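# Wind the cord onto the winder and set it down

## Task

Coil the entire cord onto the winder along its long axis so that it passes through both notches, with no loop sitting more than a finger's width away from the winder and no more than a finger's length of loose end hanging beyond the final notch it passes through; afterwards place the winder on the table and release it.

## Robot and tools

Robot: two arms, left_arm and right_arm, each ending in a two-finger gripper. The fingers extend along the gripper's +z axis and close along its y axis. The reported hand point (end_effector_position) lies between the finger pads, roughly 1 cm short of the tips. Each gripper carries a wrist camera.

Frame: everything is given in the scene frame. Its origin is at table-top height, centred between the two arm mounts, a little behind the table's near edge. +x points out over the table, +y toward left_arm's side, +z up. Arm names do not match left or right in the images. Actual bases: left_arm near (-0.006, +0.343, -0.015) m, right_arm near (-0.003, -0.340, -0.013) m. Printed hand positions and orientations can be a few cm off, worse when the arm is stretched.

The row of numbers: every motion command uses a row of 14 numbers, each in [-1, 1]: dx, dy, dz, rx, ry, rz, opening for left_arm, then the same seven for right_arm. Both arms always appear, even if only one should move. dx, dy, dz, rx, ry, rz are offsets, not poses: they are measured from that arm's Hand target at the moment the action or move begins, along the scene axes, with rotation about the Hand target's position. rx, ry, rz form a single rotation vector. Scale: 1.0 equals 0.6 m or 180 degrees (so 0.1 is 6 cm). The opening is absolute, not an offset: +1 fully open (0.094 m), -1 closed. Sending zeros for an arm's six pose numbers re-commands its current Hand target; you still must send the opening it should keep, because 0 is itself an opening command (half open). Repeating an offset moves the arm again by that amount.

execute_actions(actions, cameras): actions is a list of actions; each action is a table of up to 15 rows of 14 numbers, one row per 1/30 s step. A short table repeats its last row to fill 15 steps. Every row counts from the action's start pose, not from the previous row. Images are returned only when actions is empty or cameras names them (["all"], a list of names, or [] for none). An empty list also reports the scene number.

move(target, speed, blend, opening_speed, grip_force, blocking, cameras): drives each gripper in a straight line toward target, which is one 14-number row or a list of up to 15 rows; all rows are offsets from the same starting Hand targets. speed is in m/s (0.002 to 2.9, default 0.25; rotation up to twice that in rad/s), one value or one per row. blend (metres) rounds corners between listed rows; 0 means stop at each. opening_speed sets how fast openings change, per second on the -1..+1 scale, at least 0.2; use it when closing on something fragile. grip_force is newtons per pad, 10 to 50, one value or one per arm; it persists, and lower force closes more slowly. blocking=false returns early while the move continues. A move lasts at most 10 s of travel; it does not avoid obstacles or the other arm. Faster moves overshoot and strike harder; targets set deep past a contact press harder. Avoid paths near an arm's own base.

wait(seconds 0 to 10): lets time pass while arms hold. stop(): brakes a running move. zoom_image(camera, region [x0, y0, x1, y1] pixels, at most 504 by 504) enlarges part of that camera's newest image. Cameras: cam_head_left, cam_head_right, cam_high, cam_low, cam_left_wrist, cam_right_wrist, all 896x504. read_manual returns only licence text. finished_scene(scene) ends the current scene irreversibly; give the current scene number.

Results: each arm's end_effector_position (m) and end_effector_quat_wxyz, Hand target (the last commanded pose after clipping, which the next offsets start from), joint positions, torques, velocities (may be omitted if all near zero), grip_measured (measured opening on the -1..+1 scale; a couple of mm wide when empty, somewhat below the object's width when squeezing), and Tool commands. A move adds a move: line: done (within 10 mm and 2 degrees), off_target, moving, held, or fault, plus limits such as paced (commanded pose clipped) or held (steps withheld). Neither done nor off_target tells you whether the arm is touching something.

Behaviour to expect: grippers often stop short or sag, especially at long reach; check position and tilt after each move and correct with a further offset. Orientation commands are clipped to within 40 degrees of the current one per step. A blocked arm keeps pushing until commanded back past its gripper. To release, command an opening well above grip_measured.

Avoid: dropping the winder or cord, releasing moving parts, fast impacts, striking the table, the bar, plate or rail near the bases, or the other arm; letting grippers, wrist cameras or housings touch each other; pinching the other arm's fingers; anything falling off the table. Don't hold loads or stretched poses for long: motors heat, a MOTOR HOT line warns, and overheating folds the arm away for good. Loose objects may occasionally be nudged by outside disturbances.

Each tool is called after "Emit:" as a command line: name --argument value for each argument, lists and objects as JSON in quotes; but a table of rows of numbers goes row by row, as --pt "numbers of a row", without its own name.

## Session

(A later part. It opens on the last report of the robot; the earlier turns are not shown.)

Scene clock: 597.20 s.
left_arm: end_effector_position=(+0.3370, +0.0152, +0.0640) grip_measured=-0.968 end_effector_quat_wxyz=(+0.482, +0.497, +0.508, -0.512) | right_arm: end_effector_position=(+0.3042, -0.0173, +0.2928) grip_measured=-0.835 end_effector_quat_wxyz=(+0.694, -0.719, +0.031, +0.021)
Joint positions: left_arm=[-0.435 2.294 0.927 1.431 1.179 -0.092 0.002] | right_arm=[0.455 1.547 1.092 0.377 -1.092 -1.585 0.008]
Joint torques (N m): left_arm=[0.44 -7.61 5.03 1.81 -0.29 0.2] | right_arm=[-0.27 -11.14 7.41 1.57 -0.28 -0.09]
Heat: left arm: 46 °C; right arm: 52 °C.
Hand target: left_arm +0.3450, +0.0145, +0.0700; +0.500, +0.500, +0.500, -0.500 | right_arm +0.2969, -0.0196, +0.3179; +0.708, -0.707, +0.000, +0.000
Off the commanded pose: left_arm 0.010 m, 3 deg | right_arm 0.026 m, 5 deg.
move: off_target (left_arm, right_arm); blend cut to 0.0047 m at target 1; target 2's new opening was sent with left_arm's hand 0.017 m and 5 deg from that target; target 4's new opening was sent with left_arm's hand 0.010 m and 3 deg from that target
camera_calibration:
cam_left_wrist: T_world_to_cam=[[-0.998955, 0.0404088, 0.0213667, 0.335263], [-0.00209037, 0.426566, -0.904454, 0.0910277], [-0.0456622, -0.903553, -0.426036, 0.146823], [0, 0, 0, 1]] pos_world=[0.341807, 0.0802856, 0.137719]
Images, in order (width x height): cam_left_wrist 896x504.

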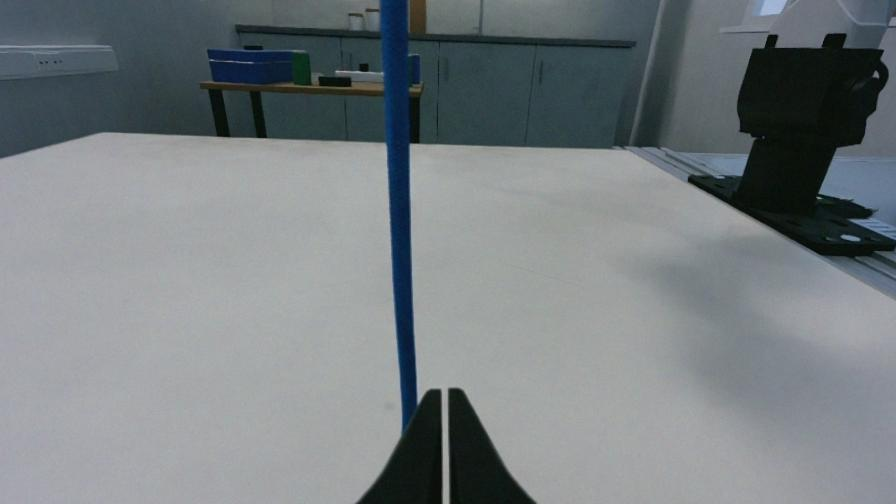

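Emit:
move --pt "0 0.09 0 0 0 0 -0.96 0 0 0 0 0 0 -0.93" --pt "0.0158 0.09 0 0 0 0 -0.3 0 0 0 0 0 0 -0.93" --pt "0.0158 0.0 0 0 0 0 -0.3 0 0 0 0 0 0 -0.93" --pt "0.0158 0.0 0 0 0 0 -0.96 0 0 0 0 0 0 -0.93" --speed 0.2 --blend '[0.01, 0, 0, 0]' --cameras '["cam_left_wrist"]'

Emit:
zoom_image --camera "cam_left_wrist" --region '[380, 340, 510, 500]'

Scene clock: 613.27 s.
left_arm: end_effector_position=(+0.3463, +0.0145, +0.0713) grip_measured=-0.958 end_effector_quat_wxyz=(+0.488, +0.500, +0.501, -0.510) | right_arm: end_effector_position=(+0.3042, -0.0173, +0.2928) grip_measured=-0.835 end_effector_quat_wxyz=(+0.694, -0.719, +0.031, +0.021)
Joint positions: left_arm=[-0.426 2.294 0.967 1.412 1.188 -0.093 0.002] | right_arm=[0.455 1.547 1.092 0.377 -1.092 -1.585 0.008]
Joint torques (N m): left_arm=[0.54 -6.5 5.22 1.75 -0.31 0.19] | right_arm=[-0.57 -10.99 7.45 1.65 -0.2 -0.05]
Heat: left arm: 47 °C; right arm: 52 °C.
Hand target: left_arm +0.3545, +0.0145, +0.0700; +0.500, +0.500, +0.500, -0.500 | right_arm +0.2969, -0.0196, +0.3179; +0.708, -0.707, +0.000, +0.000
Off the commanded pose: left_arm 0.008 m, 2 deg | right_arm 0.026 m, 5 deg.
move: off_target (right_arm); blend cut to 0.0047 m at target 1; target 2's new opening was sent with left_arm's hand 0.013 m and 4 deg from that target
camera_calibration:
cam_left_wrist: T_world_to_cam=[[-0.999123, 0.0417864, 0.00276679, 0.345846], [0.0150248, 0.419349, -0.907701, 0.0923179], [-0.0390898, -0.906863, -0.419609, 0.147046], [0, 0, 0, 1]] pos_world=[0.349903, 0.0801857, 0.144542]
Images, in order (width x height): cam_left_wrist 896x504.

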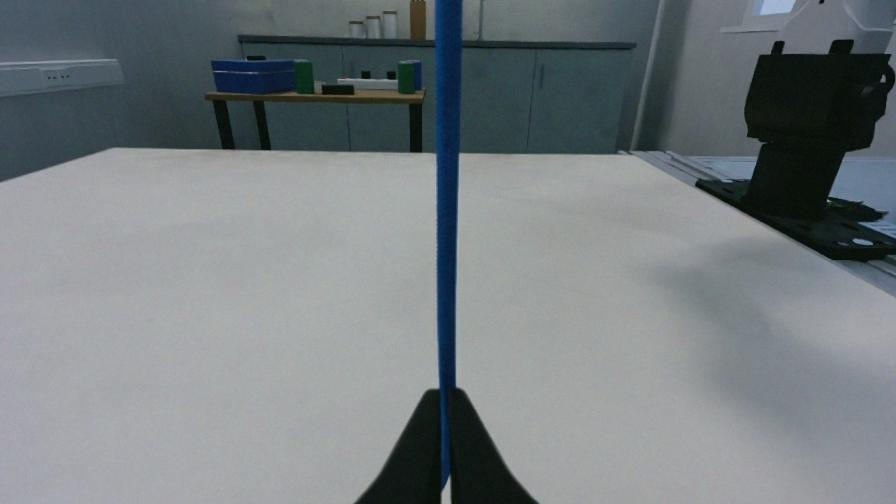

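Scaled by 3.150 from the camera's 896x504 image, which has a finer 1280x720 frame.

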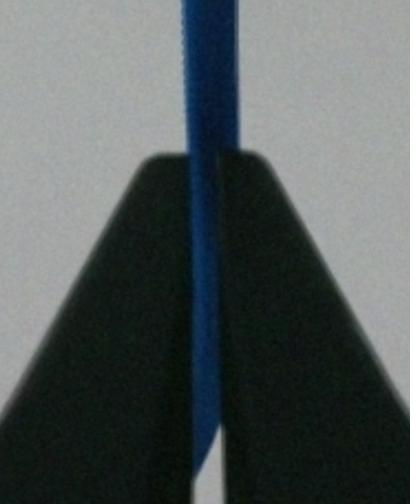

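Emit:
move --pt "0 0.05 0 0 0 0 -0.3 0 0 0 0 0 0 -0.93" --pt "0.0017 -0.0225 0 0 0 0 -0.3 0 0 0 0 0 0 -0.93" --pt "0.0017 -0.0225 0 0 0 0 -0.96 0 0 0 0 0 0 -0.93" --speed 0.15 --blend '[0, 0, 0]' --cameras '["cam_left_wrist"]'

Emit:
zoom_image --camera "cam_left_wrist" --region '[380, 340, 510, 500]'

Scene clock: 628.63 s.
left_arm: end_effector_position=(+0.3464, +0.0003, +0.0713) grip_measured=-0.956 end_effector_quat_wxyz=(+0.488, +0.501, +0.501, -0.511) | right_arm: end_effector_position=(+0.3042, -0.0173, +0.2928) grip_measured=-0.835 end_effector_quat_wxyz=(+0.694, -0.719, +0.031, +0.021)
Joint positions: left_arm=[-0.459 2.303 0.996 1.386 1.158 -0.087 0.002] | right_arm=[0.455 1.547 1.092 0.377 -1.092 -1.585 0.008]
Joint torques (N m): left_arm=[0.77 -6.65 5.37 1.77 -0.29 0.2] | right_arm=[-0.23 -10.91 7.21 1.63 -0.27 -0.11]
Heat: left arm: 47 °C; right arm: 52 °C.
Hand target: left_arm +0.3555, +0.0010, +0.0700; +0.500, +0.500, +0.500, -0.500 | right_arm +0.2969, -0.0196, +0.3179; +0.708, -0.707, +0.000, +0.000
Off the commanded pose: left_arm 0.009 m, 2 deg | right_arm 0.026 m, 5 deg.
move: off_target (right_arm)
camera_calibration:
cam_left_wrist: T_world_to_cam=[[-0.999011, 0.0443787, 0.00264513, 0.346447], [0.0162197, 0.419227, -0.907737, 0.0978661], [-0.0413931, -0.906796, -0.419532, 0.134965], [0, 0, 0, 1]] pos_world=[0.350103, 0.0659824, 0.144542]
Images, in order (width x height): cam_left_wrist 896x504.

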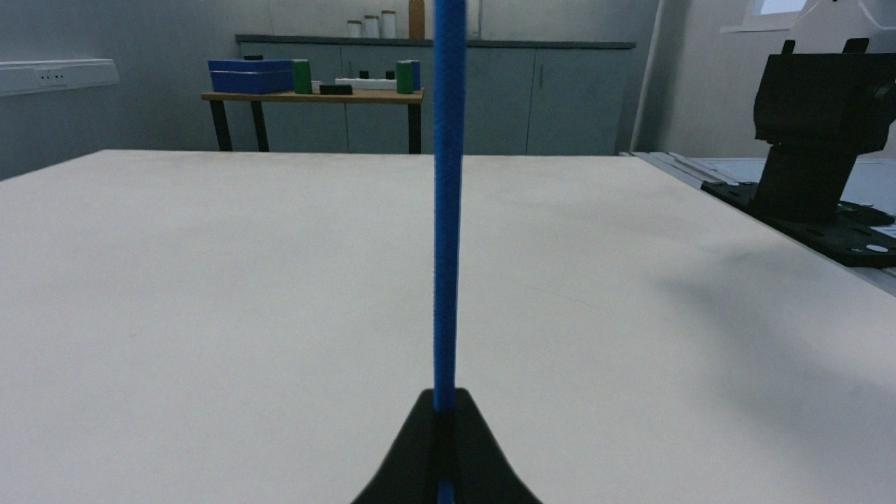

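Scaled by 3.150 from the camera's 896x504 image, which has a finer 1280x720 frame.

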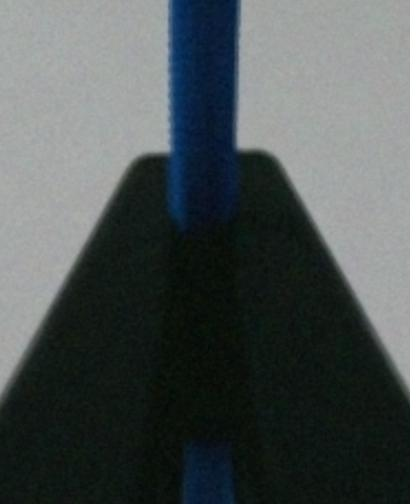

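Emit:
move --pt "-0.2333 0.0233 0.0733 0 0 0 -0.96 0 0 0 0 0 0 -0.93" --pt "-0.3408 0.02 0.2383 0 0 0 -0.96 0 0 0 0 0 0 -0.93" --pt "-0.3475 0.02 0.3933 0 0 0 -0.96 0 0 0 0 0 0 -0.93" --pt "-0.3058 0.0233 0.56 0 0 0 -0.96 0 0 0 0 0 0 -0.93" --pt "-0.1808 0.0983 0.615 0 0 0 -0.96 0 0 0 0 0 0 -0.93" --pt "-0.0192 0.1033 0.5817 0 0 0 -0.96 0 0 0 0 0 0 -0.93" --pt "0.0642 0.0567 0.49 0 0 0 -0.96 0 0 0 0 0 0 -0.93" --pt "0.0892 0.02 0.415 0 0 0 -0.96 0 0 0 0 0 0 -0.93" --pt "0.0558 0.02 0.3317 0 0 0 -0.96 0 0 0 0 0 0 -0.93" --pt "-0.0158 0.0233 0.2767 0 0 0 -0.96 0 0 0 0 0 0 -0.93" --pt "-0.0192 0.0233 0.2183 0 0 0 -0.96 0 0 0 0 0 0 -0.93" --speed 0.19 --blend '[0.02, 0.02, 0.02, 0.02, 0.02, 0.02, 0.02, 0.02, 0.02, 0.015, 0]' --cameras '["cam_left_wrist", "cam_right_wrist", "cam_high"]'

Scene clock: 655.27 s.
left_arm: end_effector_position=(+0.3422, +0.0166, +0.2115) grip_measured=-0.957 end_effector_quat_wxyz=(+0.505, +0.507, +0.490, -0.497) | right_arm: end_effector_position=(+0.3041, -0.0177, +0.2867) grip_measured=-0.835 end_effector_quat_wxyz=(+0.687, -0.725, +0.045, +0.032)
Joint positions: left_arm=[-0.416 1.856 1.019 0.945 1.186 -0.066 0.002] | right_arm=[0.454 1.547 1.092 0.338 -1.089 -1.585 0.008]
Joint torques (N m): left_arm=[-0.43 -5.09 4.49 1.84 -0.28 -0.09] | right_arm=[-0.29 -11.29 7.27 1.95 -0.36 -0.16]
Heat: left arm: 45 °C; right arm: 53 °C.
Hand target: left_arm +0.3440, +0.0150, +0.2010; +0.500, +0.500, +0.500, -0.500 | right_arm +0.2968, -0.0195, +0.3179; +0.708, -0.707, +0.000, +0.000
Off the commanded pose: left_arm 0.011 m, 2 deg | right_arm 0.032 m, 7 deg.
move: off_target (left_arm, right_arm)
camera_calibration:
cam_left_wrist: T_world_to_cam=[[-0.998493, 0.0304018, -0.0456981, 0.351441], [0.0541682, 0.411506, -0.909796, 0.205955], [-0.00885438, -0.9109, -0.412532, 0.195783], [0, 0, 0, 1]] pos_world=[0.341489, 0.0829027, 0.284204]
cam_right_wrist: T_world_to_cam=[[0.0929665, 0.0486729, 0.994479, -0.313284], [0.887569, -0.456669, -0.0606215, -0.222979], [0.451197, 0.888304, -0.0856555, -0.00768969], [0, 0, 0, 1]] pos_world=[0.230504, -0.0797485, 0.297378]
Images, in order (width x height): cam_high 896x504, cam_left_wrist 896x504, cam_right_wrist 896x504.

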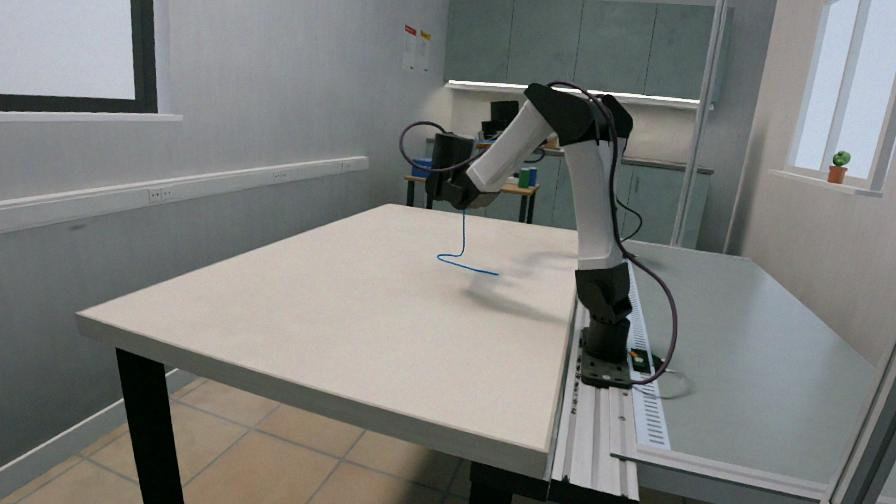

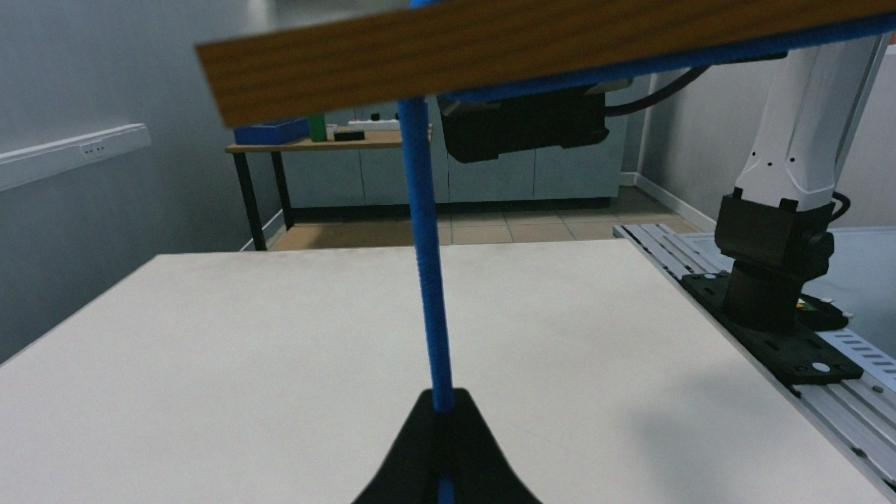

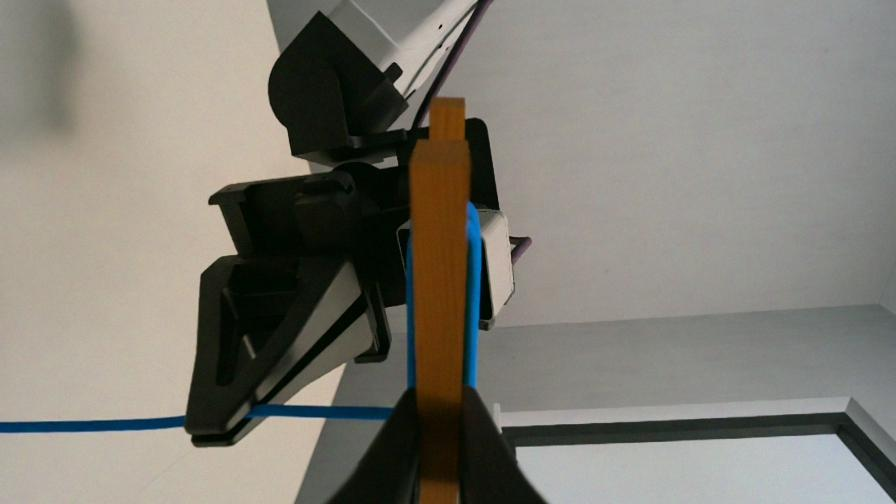

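Emit:
move --pt "0 0 0 0 0 0 -0.4 0 0 0 0 0 0 -0.93" --pt "0 0.09 -0.01 0 0 0 -0.3 0 0 0 0 0 0 -0.93" --pt "0.0192 0.09 -0.2183 0 0 0 -0.3 0 0 0 0 0 0 -0.93" --pt "0.0192 -0.0233 -0.2183 0 0 0 -0.3 0 0 0 0 0 0 -0.93" --pt "0.0192 -0.0233 -0.2183 0 0 0 -0.96 0 0 0 0 0 0 -0.93" --speed 0.2 --blend '[0, 0.02, 0.02, 0, 0]' --cameras '["cam_left_wrist"]'

Emit:
zoom_image --camera "cam_left_wrist" --region '[380, 340, 510, 500]'

Scene clock: 679.70 s.
left_arm: end_effector_position=(+0.3463, +0.0005, +0.0659) grip_measured=-0.952 end_effector_quat_wxyz=(+0.481, +0.502, +0.507, -0.509) | right_arm: end_effector_position=(+0.3042, -0.0174, +0.2928) grip_measured=-0.835 end_effector_quat_wxyz=(+0.694, -0.719, +0.031, +0.021)
Joint positions: left_arm=[-0.459 2.3 0.994 1.343 1.158 -0.058 0.002] | right_arm=[0.454 1.547 1.092 0.377 -1.093 -1.586 0.008]
Joint torques (N m): left_arm=[0.8 -6.61 5.46 2.21 -0.26 -0.08] | right_arm=[-0.27 -11 7.16 1.66 -0.29 -0.09]
Heat: left arm: 45 °C; right arm: 53 °C.
Hand target: left_arm +0.3556, +0.0010, +0.0701; +0.500, +0.500, +0.500, -0.500 | right_arm +0.2968, -0.0195, +0.3179; +0.707, -0.707, +0.000, +0.000
Off the commanded pose: left_arm 0.010 m, 3 deg | right_arm 0.026 m, 5 deg.
move: off_target (left_arm, right_arm); blend cut to 0 m at target 2; target 5's new opening was sent with left_arm's hand 0.010 m and 3 deg from that target
camera_calibration:
cam_left_wrist: T_world_to_cam=[[-0.99896, 0.0437696, 0.0127922, 0.345807], [0.00751455, 0.4347, -0.900544, 0.0954454], [-0.0449772, -0.899511, -0.434577, 0.135079], [0, 0, 0, 1]] pos_world=[0.350806, 0.0648789, 0.140231]
Images, in order (width x height): cam_left_wrist 896x504.

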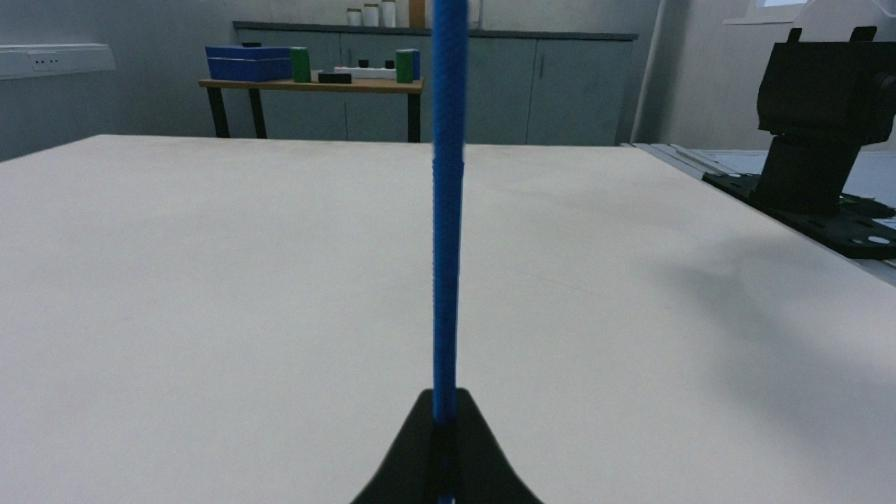

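Scaled by 3.150 from the camera's 896x504 image, which has a finer 1280x720 frame.

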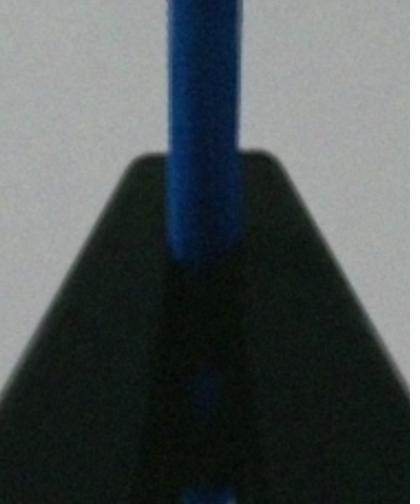

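Emit:
move --pt "-0.2333 0.0283 0.0733 0 0 0 -0.96 0 0 0 0 0 0 -0.93" --pt "-0.3408 0.025 0.2383 0 0 0 -0.96 0 0 0 0 0 0 -0.93" --pt "-0.3475 0.025 0.3933 0 0 0 -0.96 0 0 0 0 0 0 -0.93" --pt "-0.3058 0.0283 0.56 0 0 0 -0.96 0 0 0 0 0 0 -0.93" --pt "-0.1808 0.0983 0.615 0 0 0 -0.96 0 0 0 0 0 0 -0.93" --pt "-0.0192 0.1033 0.5817 0 0 0 -0.96 0 0 0 0 0 0 -0.93" --pt "0.0642 0.0617 0.49 0 0 0 -0.96 0 0 0 0 0 0 -0.93" --pt "0.0892 0.0267 0.415 0 0 0 -0.96 0 0 0 0 0 0 -0.93" --pt "0.0558 0.0267 0.3317 0 0 0 -0.96 0 0 0 0 0 0 -0.93" --pt "-0.0158 0.0283 0.2767 0 0 0 -0.96 0 0 0 0 0 0 -0.93" --pt "-0.0192 0.0283 0.2183 0 0 0 -0.96 0 0 0 0 0 0 -0.93" --speed 0.19 --blend '[0.02, 0.02, 0.02, 0.02, 0.02, 0.02, 0.02, 0.02, 0.02, 0.015, 0]' --cameras '["cam_left_wrist", "cam_right_wrist", "cam_high"]'

Scene clock: 697.73 s.
left_arm: end_effector_position=(+0.3415, +0.0189, +0.2101) grip_measured=-0.953 end_effector_quat_wxyz=(+0.503, +0.507, +0.491, -0.499) | right_arm: end_effector_position=(+0.3036, -0.0175, +0.2877) grip_measured=-0.835 end_effector_quat_wxyz=(+0.688, -0.724, +0.041, +0.031)
Joint positions: left_arm=[-0.411 1.854 1.013 0.944 1.194 -0.068 0.002] | right_arm=[0.455 1.547 1.092 0.344 -1.093 -1.586 0.008]
Joint torques (N m): left_arm=[-0.23 -5.11 4.56 1.9 -0.3 -0.08] | right_arm=[-0.39 -11.7 7.36 1.92 -0.28 -0.13]
Heat: left arm: 45 °C; right arm: 54 °C.
Hand target: left_arm +0.3440, +0.0179, +0.2011; +0.500, +0.500, +0.500, -0.500 | right_arm +0.2969, -0.0196, +0.3179; +0.707, -0.707, +0.000, +0.000
Off the commanded pose: left_arm 0.009 m, 1 deg | right_arm 0.031 m, 7 deg.
move: off_target (right_arm)
camera_calibration:
cam_left_wrist: T_world_to_cam=[[-0.998635, 0.033478, -0.0400931, 0.349525], [0.0503632, 0.413649, -0.909042, 0.204898], [-0.0138485, -0.909821, -0.414771, 0.199441], [0, 0, 0, 1]] pos_world=[0.341491, 0.0849981, 0.282997]
cam_right_wrist: T_world_to_cam=[[0.08603, 0.0457857, 0.99524, -0.31239], [0.889505, -0.453478, -0.0560279, -0.224268], [0.448754, 0.890091, -0.0797393, -0.00837348], [0, 0, 0, 1]] pos_world=[0.23012, -0.0799446, 0.29767]
Images, in order (width x height): cam_high 896x504, cam_left_wrist 896x504, cam_right_wrist 896x504.

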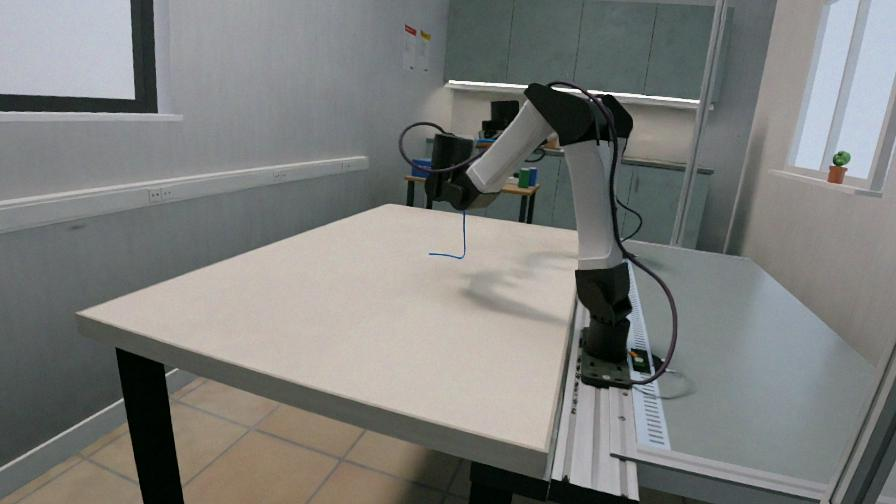

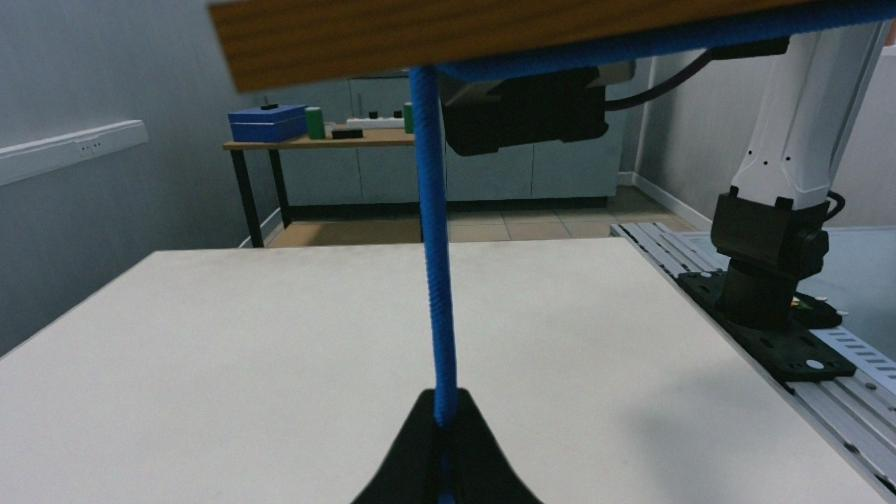

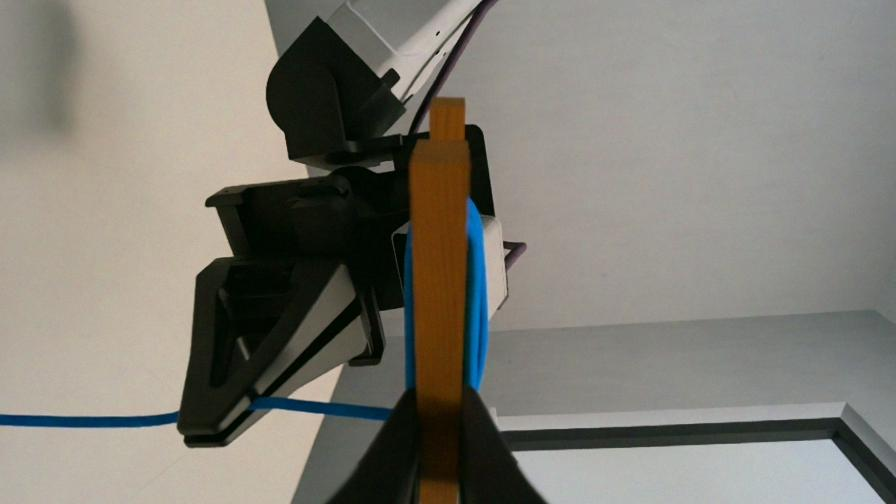

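Emit:
move --pt "0 0 0 0 0 0 -0.4 0 0 0 0 0 0 -0.93" --pt "0 0.09 -0.01 0 0 0 -0.3 0 0 0 0 0 0 -0.93" --pt "0.0193 0.09 -0.2183 0 0 0 -0.3 0 0 0 0 0 0 -0.93" --pt "0.0193 -0.0198 -0.2183 0 0 0 -0.3 0 0 0 0 0 0 -0.93" --pt "0.0193 -0.0198 -0.2183 0 0 0 -0.96 0 0 0 0 0 0 -0.93" --speed 0.2 --blend '[0, 0.02, 0.02, 0, 0]' --cameras '["cam_left_wrist"]'

Emit:
zoom_image --camera "cam_left_wrist" --region '[380, 340, 510, 500]'

Scene clock: 723.20 s.
left_arm: end_effector_position=(+0.3465, +0.0055, +0.0657) grip_measured=-0.958 end_effector_quat_wxyz=(+0.481, +0.502, +0.508, -0.509) | right_arm: end_effector_position=(+0.3040, -0.0173, +0.2928) grip_measured=-0.835 end_effector_quat_wxyz=(+0.694, -0.719, +0.031, +0.021)
Joint positions: left_arm=[-0.447 2.297 0.985 1.35 1.17 -0.06 0.002] | right_arm=[0.455 1.547 1.092 0.377 -1.093 -1.586 0.008]
Joint velocities: left_arm=[-0.002 -0.002 -0.002 -0.037 0.051 -0.037 0.013] | right_arm=[within noise]
Joint torques (N m): left_arm=[0.79 -6.64 5.45 2.21 -0.29 -0.08] | right_arm=[-0.18 -10.93 7.32 1.67 -0.23 -0.15]
Heat: left arm: 43 °C; right arm: 54 °C.
Hand target: left_arm +0.3557, +0.0061, +0.0700; +0.500, +0.500, +0.500, -0.500 | right_arm +0.2969, -0.0196, +0.3179; +0.707, -0.707, +0.000, +0.000
Off the commanded pose: left_arm 0.010 m, 3 deg | right_arm 0.026 m, 5 deg.
move: off_target (left_arm, right_arm); blend cut to 0 m at target 2; target 5's new opening was sent with left_arm's hand 0.010 m and 3 deg from that target
camera_calibration:
cam_left_wrist: T_world_to_cam=[[-0.998941, 0.0437808, 0.0141454, 0.345594], [0.00631189, 0.434944, -0.900435, 0.0934786], [-0.0455742, -0.899392, -0.43476, 0.139725], [0, 0, 0, 1]] pos_world=[0.351006, 0.0698789, 0.14003]
Images, in order (width x height): cam_left_wrist 896x504.

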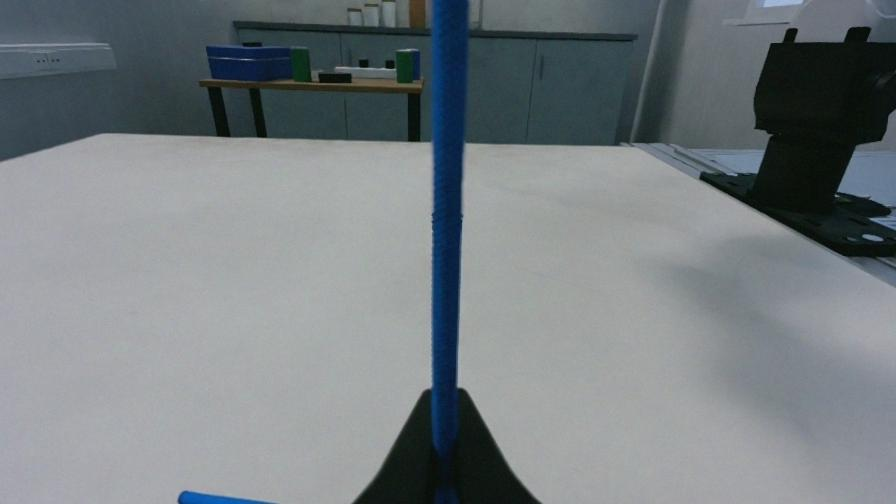

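Scaled by 3.150 from the camera's 896x504 image, which has a finer 1280x720 frame.

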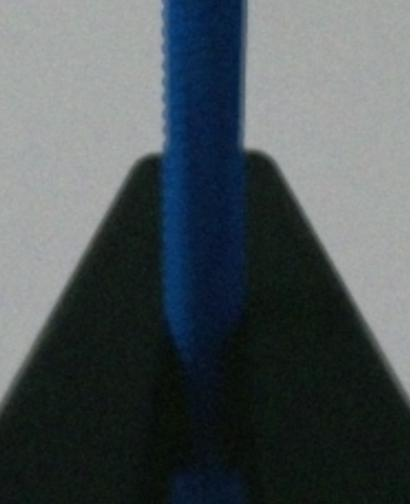

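Emit:
move --pt "-0.2337 0.0082 0.0733 0 0 0 -0.96 0 0 0 0 0 0 -0.93" --pt "-0.3412 0.0048 0.2383 0 0 0 -0.96 0 0 0 0 0 0 -0.93" --pt "-0.3478 0.0048 0.3933 0 0 0 -0.96 0 0 0 0 0 0 -0.93" --pt "-0.3062 0.0082 0.56 0 0 0 -0.96 0 0 0 0 0 0 -0.93" --pt "-0.1812 0.0832 0.615 0 0 0 -0.96 0 0 0 0 0 0 -0.93" --pt "-0.0195 0.0865 0.5817 0 0 0 -0.96 0 0 0 0 0 0 -0.93" --pt "0.0638 0.0415 0.49 0 0 0 -0.96 0 0 0 0 0 0 -0.93" --pt "0.0888 0.0048 0.415 0 0 0 -0.96 0 0 0 0 0 0 -0.93" --pt "0.0555 0.0048 0.3317 0 0 0 -0.96 0 0 0 0 0 0 -0.93" --pt "-0.0162 0.0065 0.2767 0 0 0 -0.96 0 0 0 0 0 0 -0.93" --pt "-0.0195 0.0065 0.2183 0 0 0 -0.96 0 0 0 0 0 0 -0.93" --speed 0.19 --blend '[0.02, 0.02, 0.02, 0.02, 0.02, 0.02, 0.02, 0.02, 0.02, 0.015, 0]' --cameras '["cam_left_wrist", "cam_right_wrist", "cam_high"]'

Emit:
zoom_image --camera "cam_high" --region '[420, 190, 520, 280]'

Scene clock: 743.37 s.
left_arm: end_effector_position=(+0.3415, +0.0109, +0.2117) grip_measured=-0.959 end_effector_quat_wxyz=(+0.505, +0.508, +0.489, -0.498) | right_arm: end_effector_position=(+0.3036, -0.0172, +0.2869) grip_measured=-0.835 end_effector_quat_wxyz=(+0.687, -0.725, +0.043, +0.032)
Joint positions: left_arm=[-0.43 1.862 1.029 0.938 1.174 -0.063 0.002] | right_arm=[0.456 1.547 1.093 0.337 -1.09 -1.587 0.008]
Joint velocities: left_arm=[-0.007 -0.022 -0.012 -0.022 0.037 -0.051 -0.004] | right_arm=[within noise]
Joint torques (N m): left_arm=[-0.2 -5.11 4.52 1.88 -0.29 -0.08] | right_arm=[-0.5 -11.36 7.24 1.87 -0.31 -0.16]
Heat: left arm: 43 °C; right arm: 54 °C.
Hand target: left_arm +0.3440, +0.0099, +0.2011; +0.500, +0.500, +0.500, -0.500 | right_arm +0.2968, -0.0195, +0.3179; +0.707, -0.707, +0.000, +0.000
Off the commanded pose: left_arm 0.011 m, 2 deg | right_arm 0.032 m, 7 deg.
move: off_target (left_arm, right_arm)
camera_calibration:
cam_left_wrist: T_world_to_cam=[[-0.998393, 0.0330557, -0.0460361, 0.350979], [0.0555657, 0.41103, -0.909927, 0.208067], [-0.011156, -0.911022, -0.412206, 0.191459], [0, 0, 0, 1]] pos_world=[0.340989, 0.0772994, 0.284404]
cam_right_wrist: T_world_to_cam=[[0.090988, 0.0486857, 0.994661, -0.312958], [0.888589, -0.454891, -0.0590194, -0.223057], [0.449589, 0.889215, -0.0846512, -0.00762556], [0, 0, 0, 1]] pos_world=[0.23011, -0.0794493, 0.297477]
Images, in order (width x height): cam_high 896x504, cam_left_wrist 896x504, cam_right_wrist 896x504.

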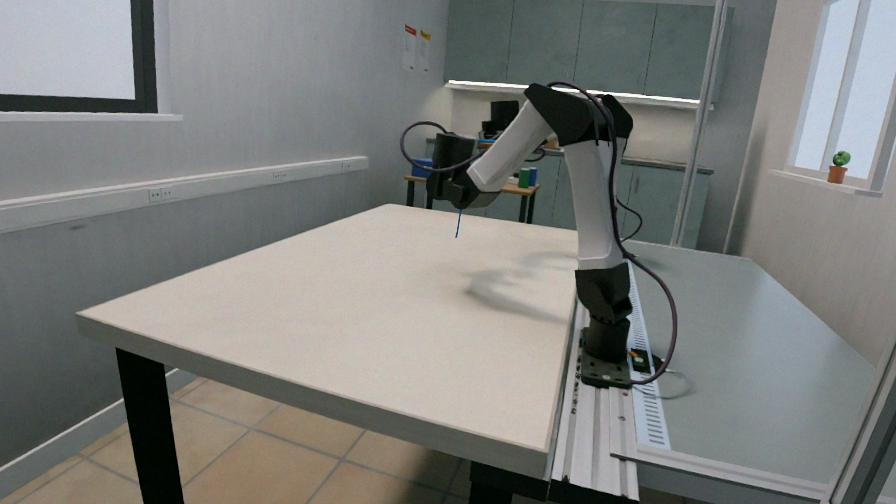

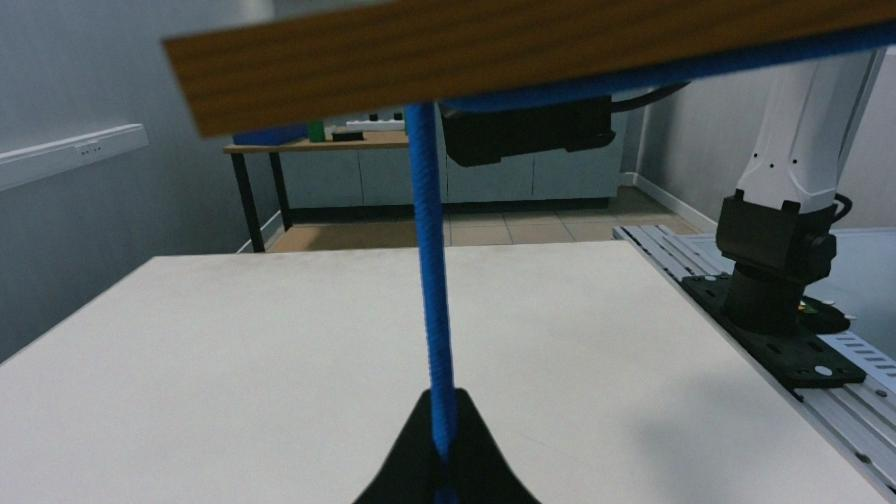

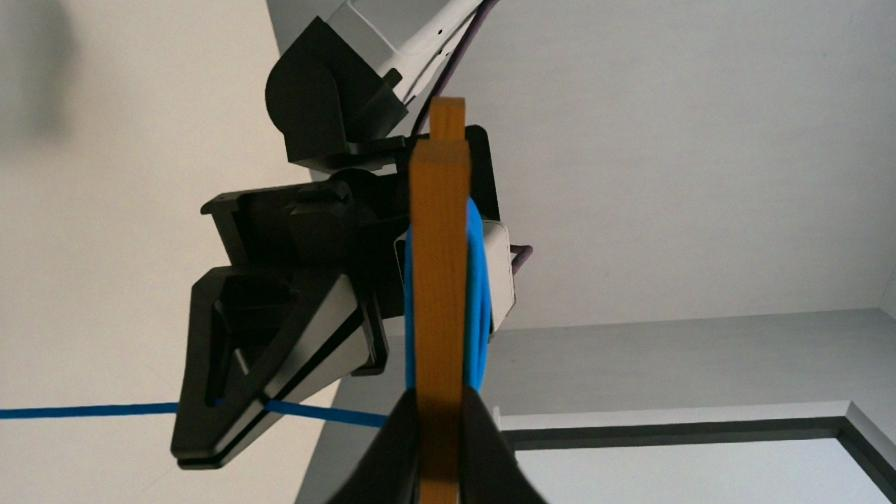

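Scaled by 5.040 from the camera's 896x504 image, which has a finer 1280x720 frame.

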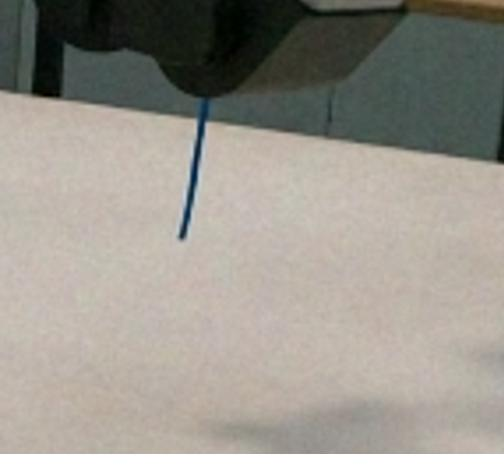

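Emit:
move --pt "0 0 0 0 0 0 -0.4 0 0 0 0 0 0 -0.93" --pt "0 0.09 -0.01 0 0 0 -0.3 0 0 0 0 0 0 -0.93" --pt "0.0193 0.09 -0.16 0 0 0 -0.3 0 0 0 0 0 0 -0.93" --speed 0.2 --blend '[0, 0.02, 0]' --cameras '["cam_left_wrist", "cam_high", "cam_head_left"]'

Emit:
zoom_image --camera "cam_high" --region '[420, 190, 520, 280]'

Scene clock: 794.33 s.
left_arm: end_effector_position=(+0.3548, +0.0625, +0.1045) grip_measured=-0.302 end_effector_quat_wxyz=(+0.493, +0.496, +0.510, -0.501) | right_arm: end_effector_position=(+0.3038, -0.0169, +0.2930) grip_measured=-0.835 end_effector_quat_wxyz=(+0.694, -0.719, +0.030, +0.021)
Joint positions: left_arm=[-0.3 2.147 0.901 1.325 1.287 -0.09 0.033] | right_arm=[0.456 1.547 1.093 0.377 -1.093 -1.587 0.008]
Joint torques (N m): left_arm=[0.57 -6.01 4.44 2.1 -0.01 -0.09] | right_arm=[-0.64 -11.18 7.16 1.62 -0.23 -0.07]
Heat: left arm: 43 °C; right arm: 55 °C.
Hand target: left_arm +0.3555, +0.0639, +0.1050; +0.500, +0.500, +0.500, -0.500 | right_arm +0.2968, -0.0195, +0.3179; +0.707, -0.707, +0.000, +0.001
Off the commanded pose: left_arm 0.002 m, 2 deg | right_arm 0.026 m, 5 deg.
move: off_target (right_arm); blend cut to 0 m at target 2; target 2's new opening was sent with left_arm's hand 0.011 m and 2 deg from that target
camera_calibration:
cam_left_wrist: T_world_to_cam=[[-0.99989, 0.0147651, 0.00172024, 0.354271], [0.00477485, 0.428612, -0.903476, 0.104862], [-0.0140773, -0.903368, -0.428635, 0.196702], [0, 0, 0, 1]] pos_world=[0.3565, 0.127518, 0.178445]
Images, in order (width x height): cam_head_left 896x504, cam_high 896x504, cam_left_wrist 896x504.

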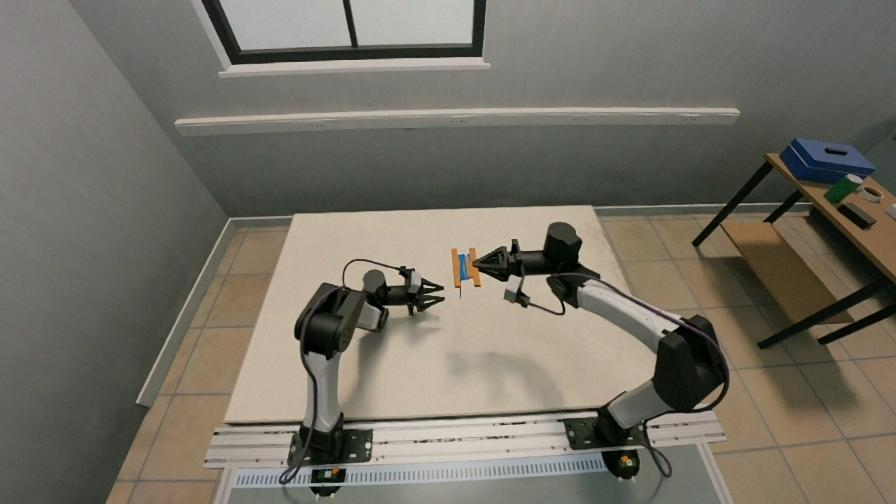

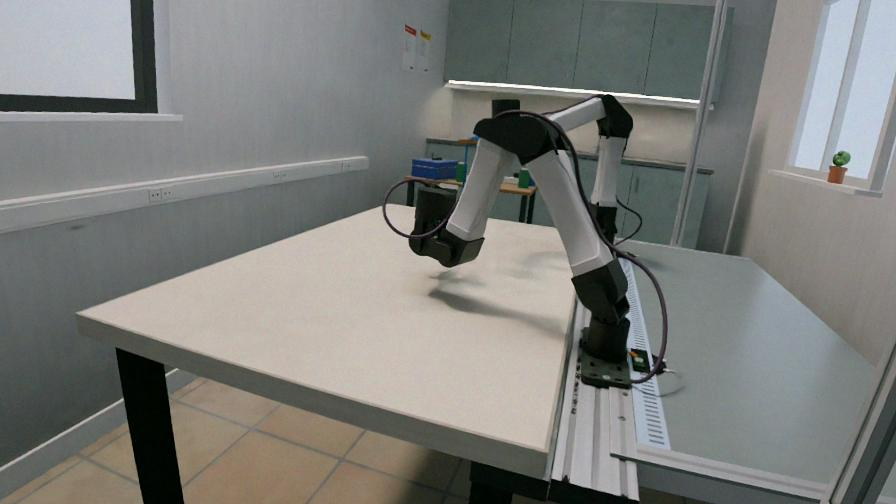

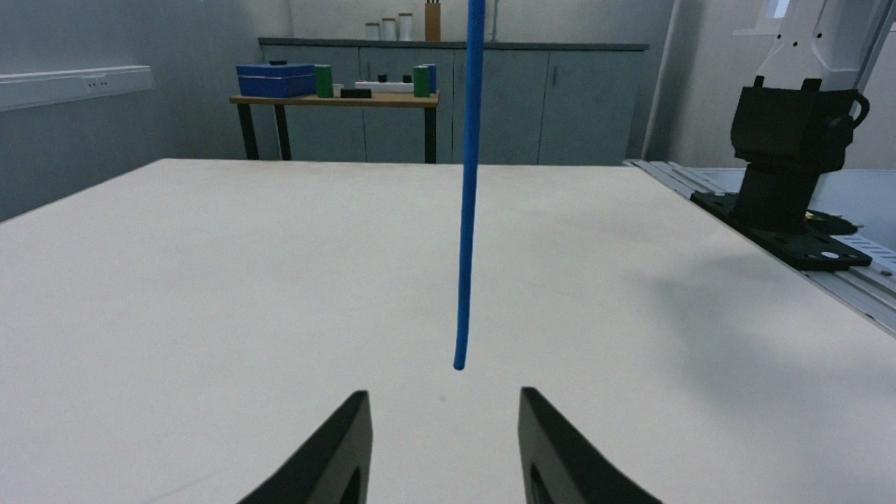

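Scaled by 5.040 from the camera's 896x504 image, which has a finer 1280x720 frame.

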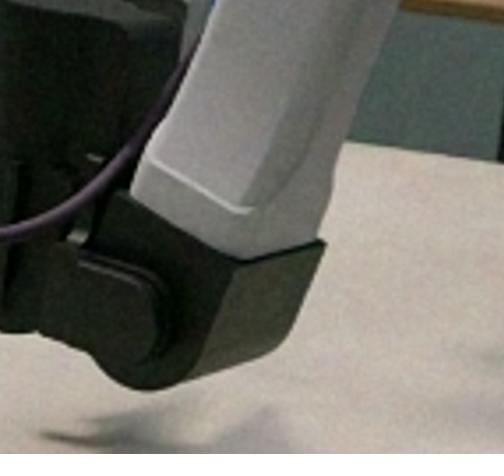

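Emit:
move --pt "0.0075 -0.079 -0.0208 0 0 0 -0.3 0 0 0 0 0 0 -0.93" --pt "0.0075 -0.079 -0.0208 0 0 0 -0.96 0 0 0 0 0 0 -0.93" --speed 0.12 --cameras '["cam_left_wrist", "cam_right_wrist"]'

Emit:
zoom_image --camera "cam_left_wrist" --region '[380, 340, 510, 500]'

Scene clock: 827.17 s.
left_arm: end_effector_position=(+0.3520, +0.0175, +0.0923) grip_measured=-0.955 end_effector_quat_wxyz=(+0.488, +0.500, +0.503, -0.509) | right_arm: end_effector_position=(+0.3038, -0.0169, +0.2930) grip_measured=-0.835 end_effector_quat_wxyz=(+0.694, -0.719, +0.030, +0.021)
Joint positions: left_arm=[-0.412 2.224 0.977 1.326 1.2 -0.09 0.002] | right_arm=[0.456 1.547 1.093 0.377 -1.093 -1.587 0.008]
Joint torques (N m): left_arm=[0.34 -6.43 5.76 1.8 -0.29 0.14] | right_arm=[-0.54 -10.93 7.04 1.66 -0.24 -0.05]
Heat: left arm: 43 °C; right arm: 55 °C.
Hand target: left_arm +0.3600, +0.0165, +0.0926; +0.500, +0.500, +0.500, -0.500 | right_arm +0.2968, -0.0195, +0.3179; +0.707, -0.707, +0.000, +0.001
Off the commanded pose: left_arm 0.008 m, 2 deg | right_arm 0.026 m, 5 deg.
move: off_target (right_arm)
camera_calibration:
cam_left_wrist: T_world_to_cam=[[-0.999199, 0.0397628, 0.00460908, 0.351259], [0.0126257, 0.422331, -0.906354, 0.110723], [-0.0379857, -0.905569, -0.422495, 0.158593], [0, 0, 0, 1]] pos_world=[0.355603, 0.0828876, 0.16574]
cam_right_wrist: T_world_to_cam=[[0.0556461, 0.0309897, 0.99797, -0.309572], [0.891316, -0.451978, -0.035664, -0.230408], [0.449955, 0.891491, -0.0527724, -0.0168571], [0, 0, 0, 1]] pos_world=[0.230178, -0.0795176, 0.299837]
Images, in order (width x height): cam_left_wrist 896x504, cam_right_wrist 896x504.

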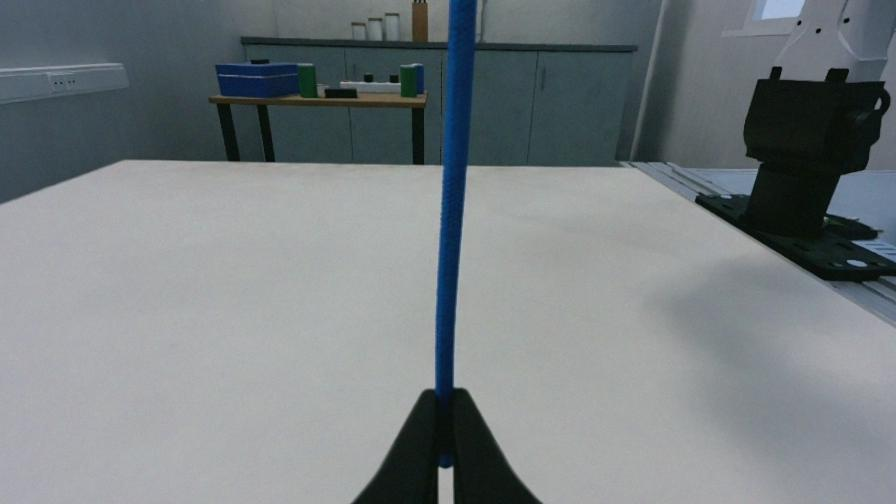

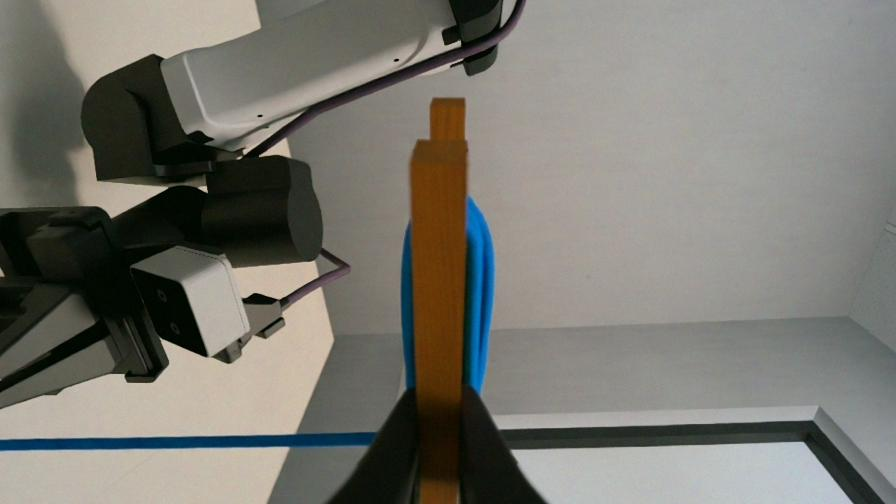

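Scaled by 3.150 from the camera's 896x504 image, which has a finer 1280x720 frame.

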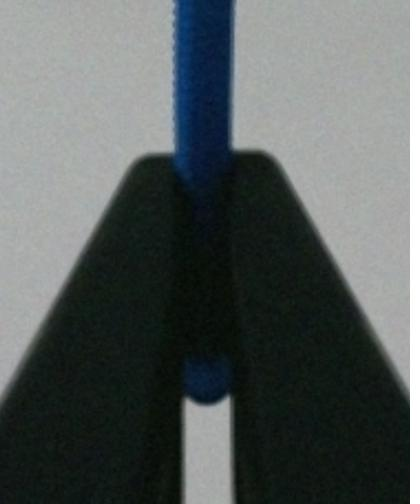

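Emit:
move --pt "-0.2075 0.0025 0.079 0 0 0 -0.96 0 0 0 0 0 0 -0.93" --pt "-0.3067 0.0025 0.2237 0 0 0 -0.96 0 0 0 0 0 0 -0.93" --pt "-0.325 0.0025 0.354 0 0 0 -0.96 0 0 0 0 0 0 -0.93" --pt "-0.2658 0.0025 0.4718 0 0 0 -0.96 0 0 0 0 0 0 -0.93" --pt "-0.1767 0.0058 0.5207 0 0 0 -0.96 0 0 0 0 0 0 -0.93" --speed 0.15 --blend '[0.02, 0.02, 0.02, 0.02, 0]' --cameras '["cam_left_wrist", "cam_right_wrist", "cam_high"]'

Emit:
zoom_image --camera "cam_high" --region '[430, 90, 550, 180]'

Scene clock: 946.93 s.
left_arm: end_effector_position=(+0.2543, +0.0195, +0.3937) grip_measured=-0.957 end_effector_quat_wxyz=(+0.491, +0.491, +0.514, -0.503) | right_arm: end_effector_position=(+0.3037, -0.0169, +0.2932) grip_measured=-0.835 end_effector_quat_wxyz=(+0.694, -0.719, +0.030, +0.021)
Joint positions: left_arm=[-0.509 1.364 1.289 0.124 1.075 -0.071 0.002] | right_arm=[0.456 1.547 1.093 0.378 -1.093 -1.587 0.008]
Joint torques (N m): left_arm=[0.55 -3.25 8.92 1.83 0.03 0.12] | right_arm=[-0.59 -10.97 7.21 1.59 -0.22 -0.07]
Heat: left arm: 43 °C; right arm: 57 °C.
Hand target: left_arm +0.2541, +0.0200, +0.4050; +0.500, +0.500, +0.500, -0.500 | right_arm +0.2968, -0.0195, +0.3179; +0.707, -0.707, +0.000, +0.001
Off the commanded pose: left_arm 0.011 m, 2 deg | right_arm 0.026 m, 5 deg.
move: off_target (left_arm, right_arm)
camera_calibration:
cam_left_wrist: T_world_to_cam=[[-0.999822, 0.0112866, 0.0150981, 0.248745], [-0.00883143, 0.427143, -0.904141, 0.388742], [-0.0166537, -0.904114, -0.426967, 0.280362], [0, 0, 0, 1]] pos_world=[0.256803, 0.0846234, 0.467427]
cam_right_wrist: T_world_to_cam=[[0.0546044, 0.0305219, 0.998041, -0.309385], [0.891533, -0.451604, -0.0349663, -0.23055], [0.449652, 0.891696, -0.0518708, -0.0169983], [0, 0, 0, 1]] pos_world=[0.23008, -0.0795169, 0.299836]
Images, in order (width x height): cam_high 896x504, cam_left_wrist 896x504, cam_right_wrist 896x504.

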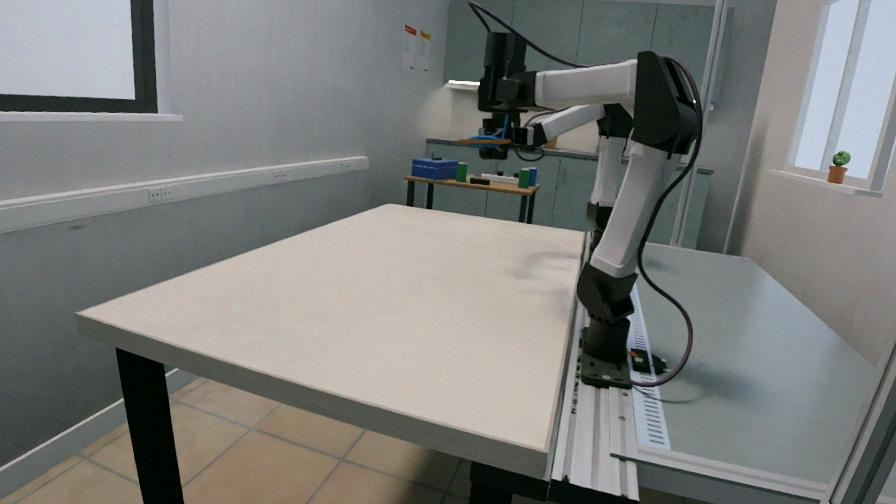

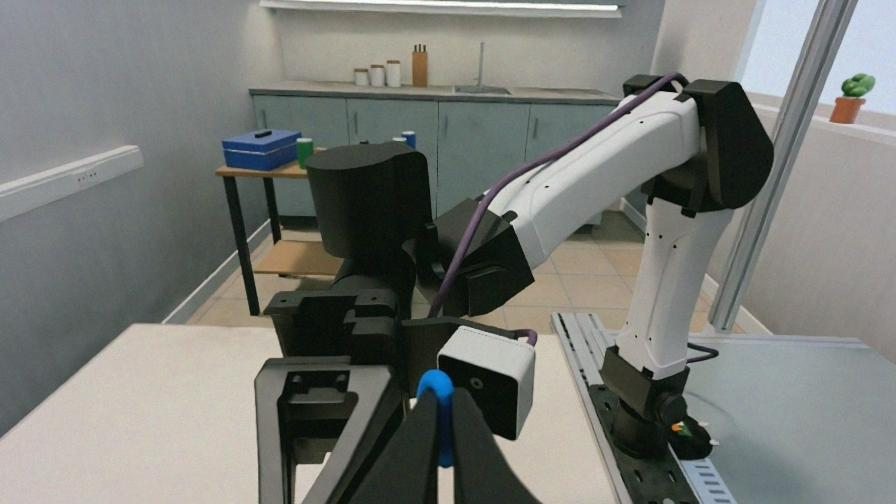

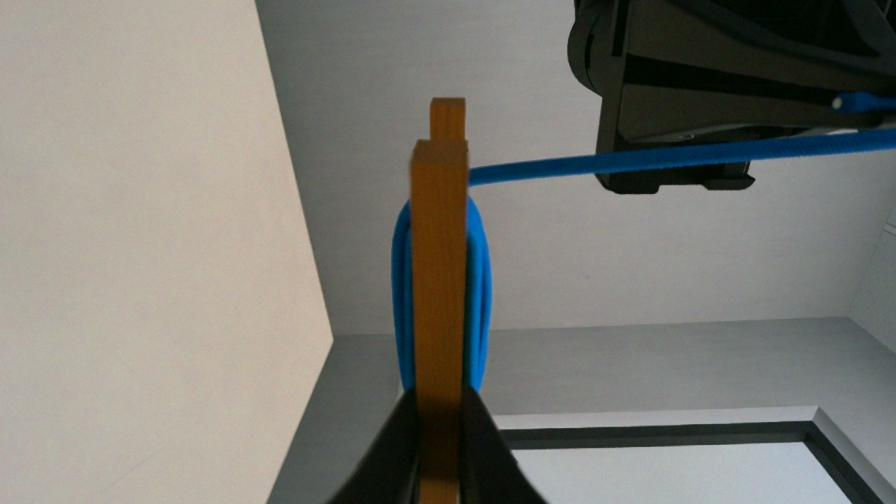

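Scaled by 4.200 from the camera's 896x504 image, which has a finer 1280x720 frame.

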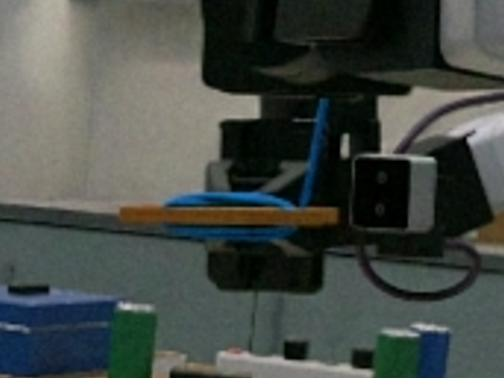

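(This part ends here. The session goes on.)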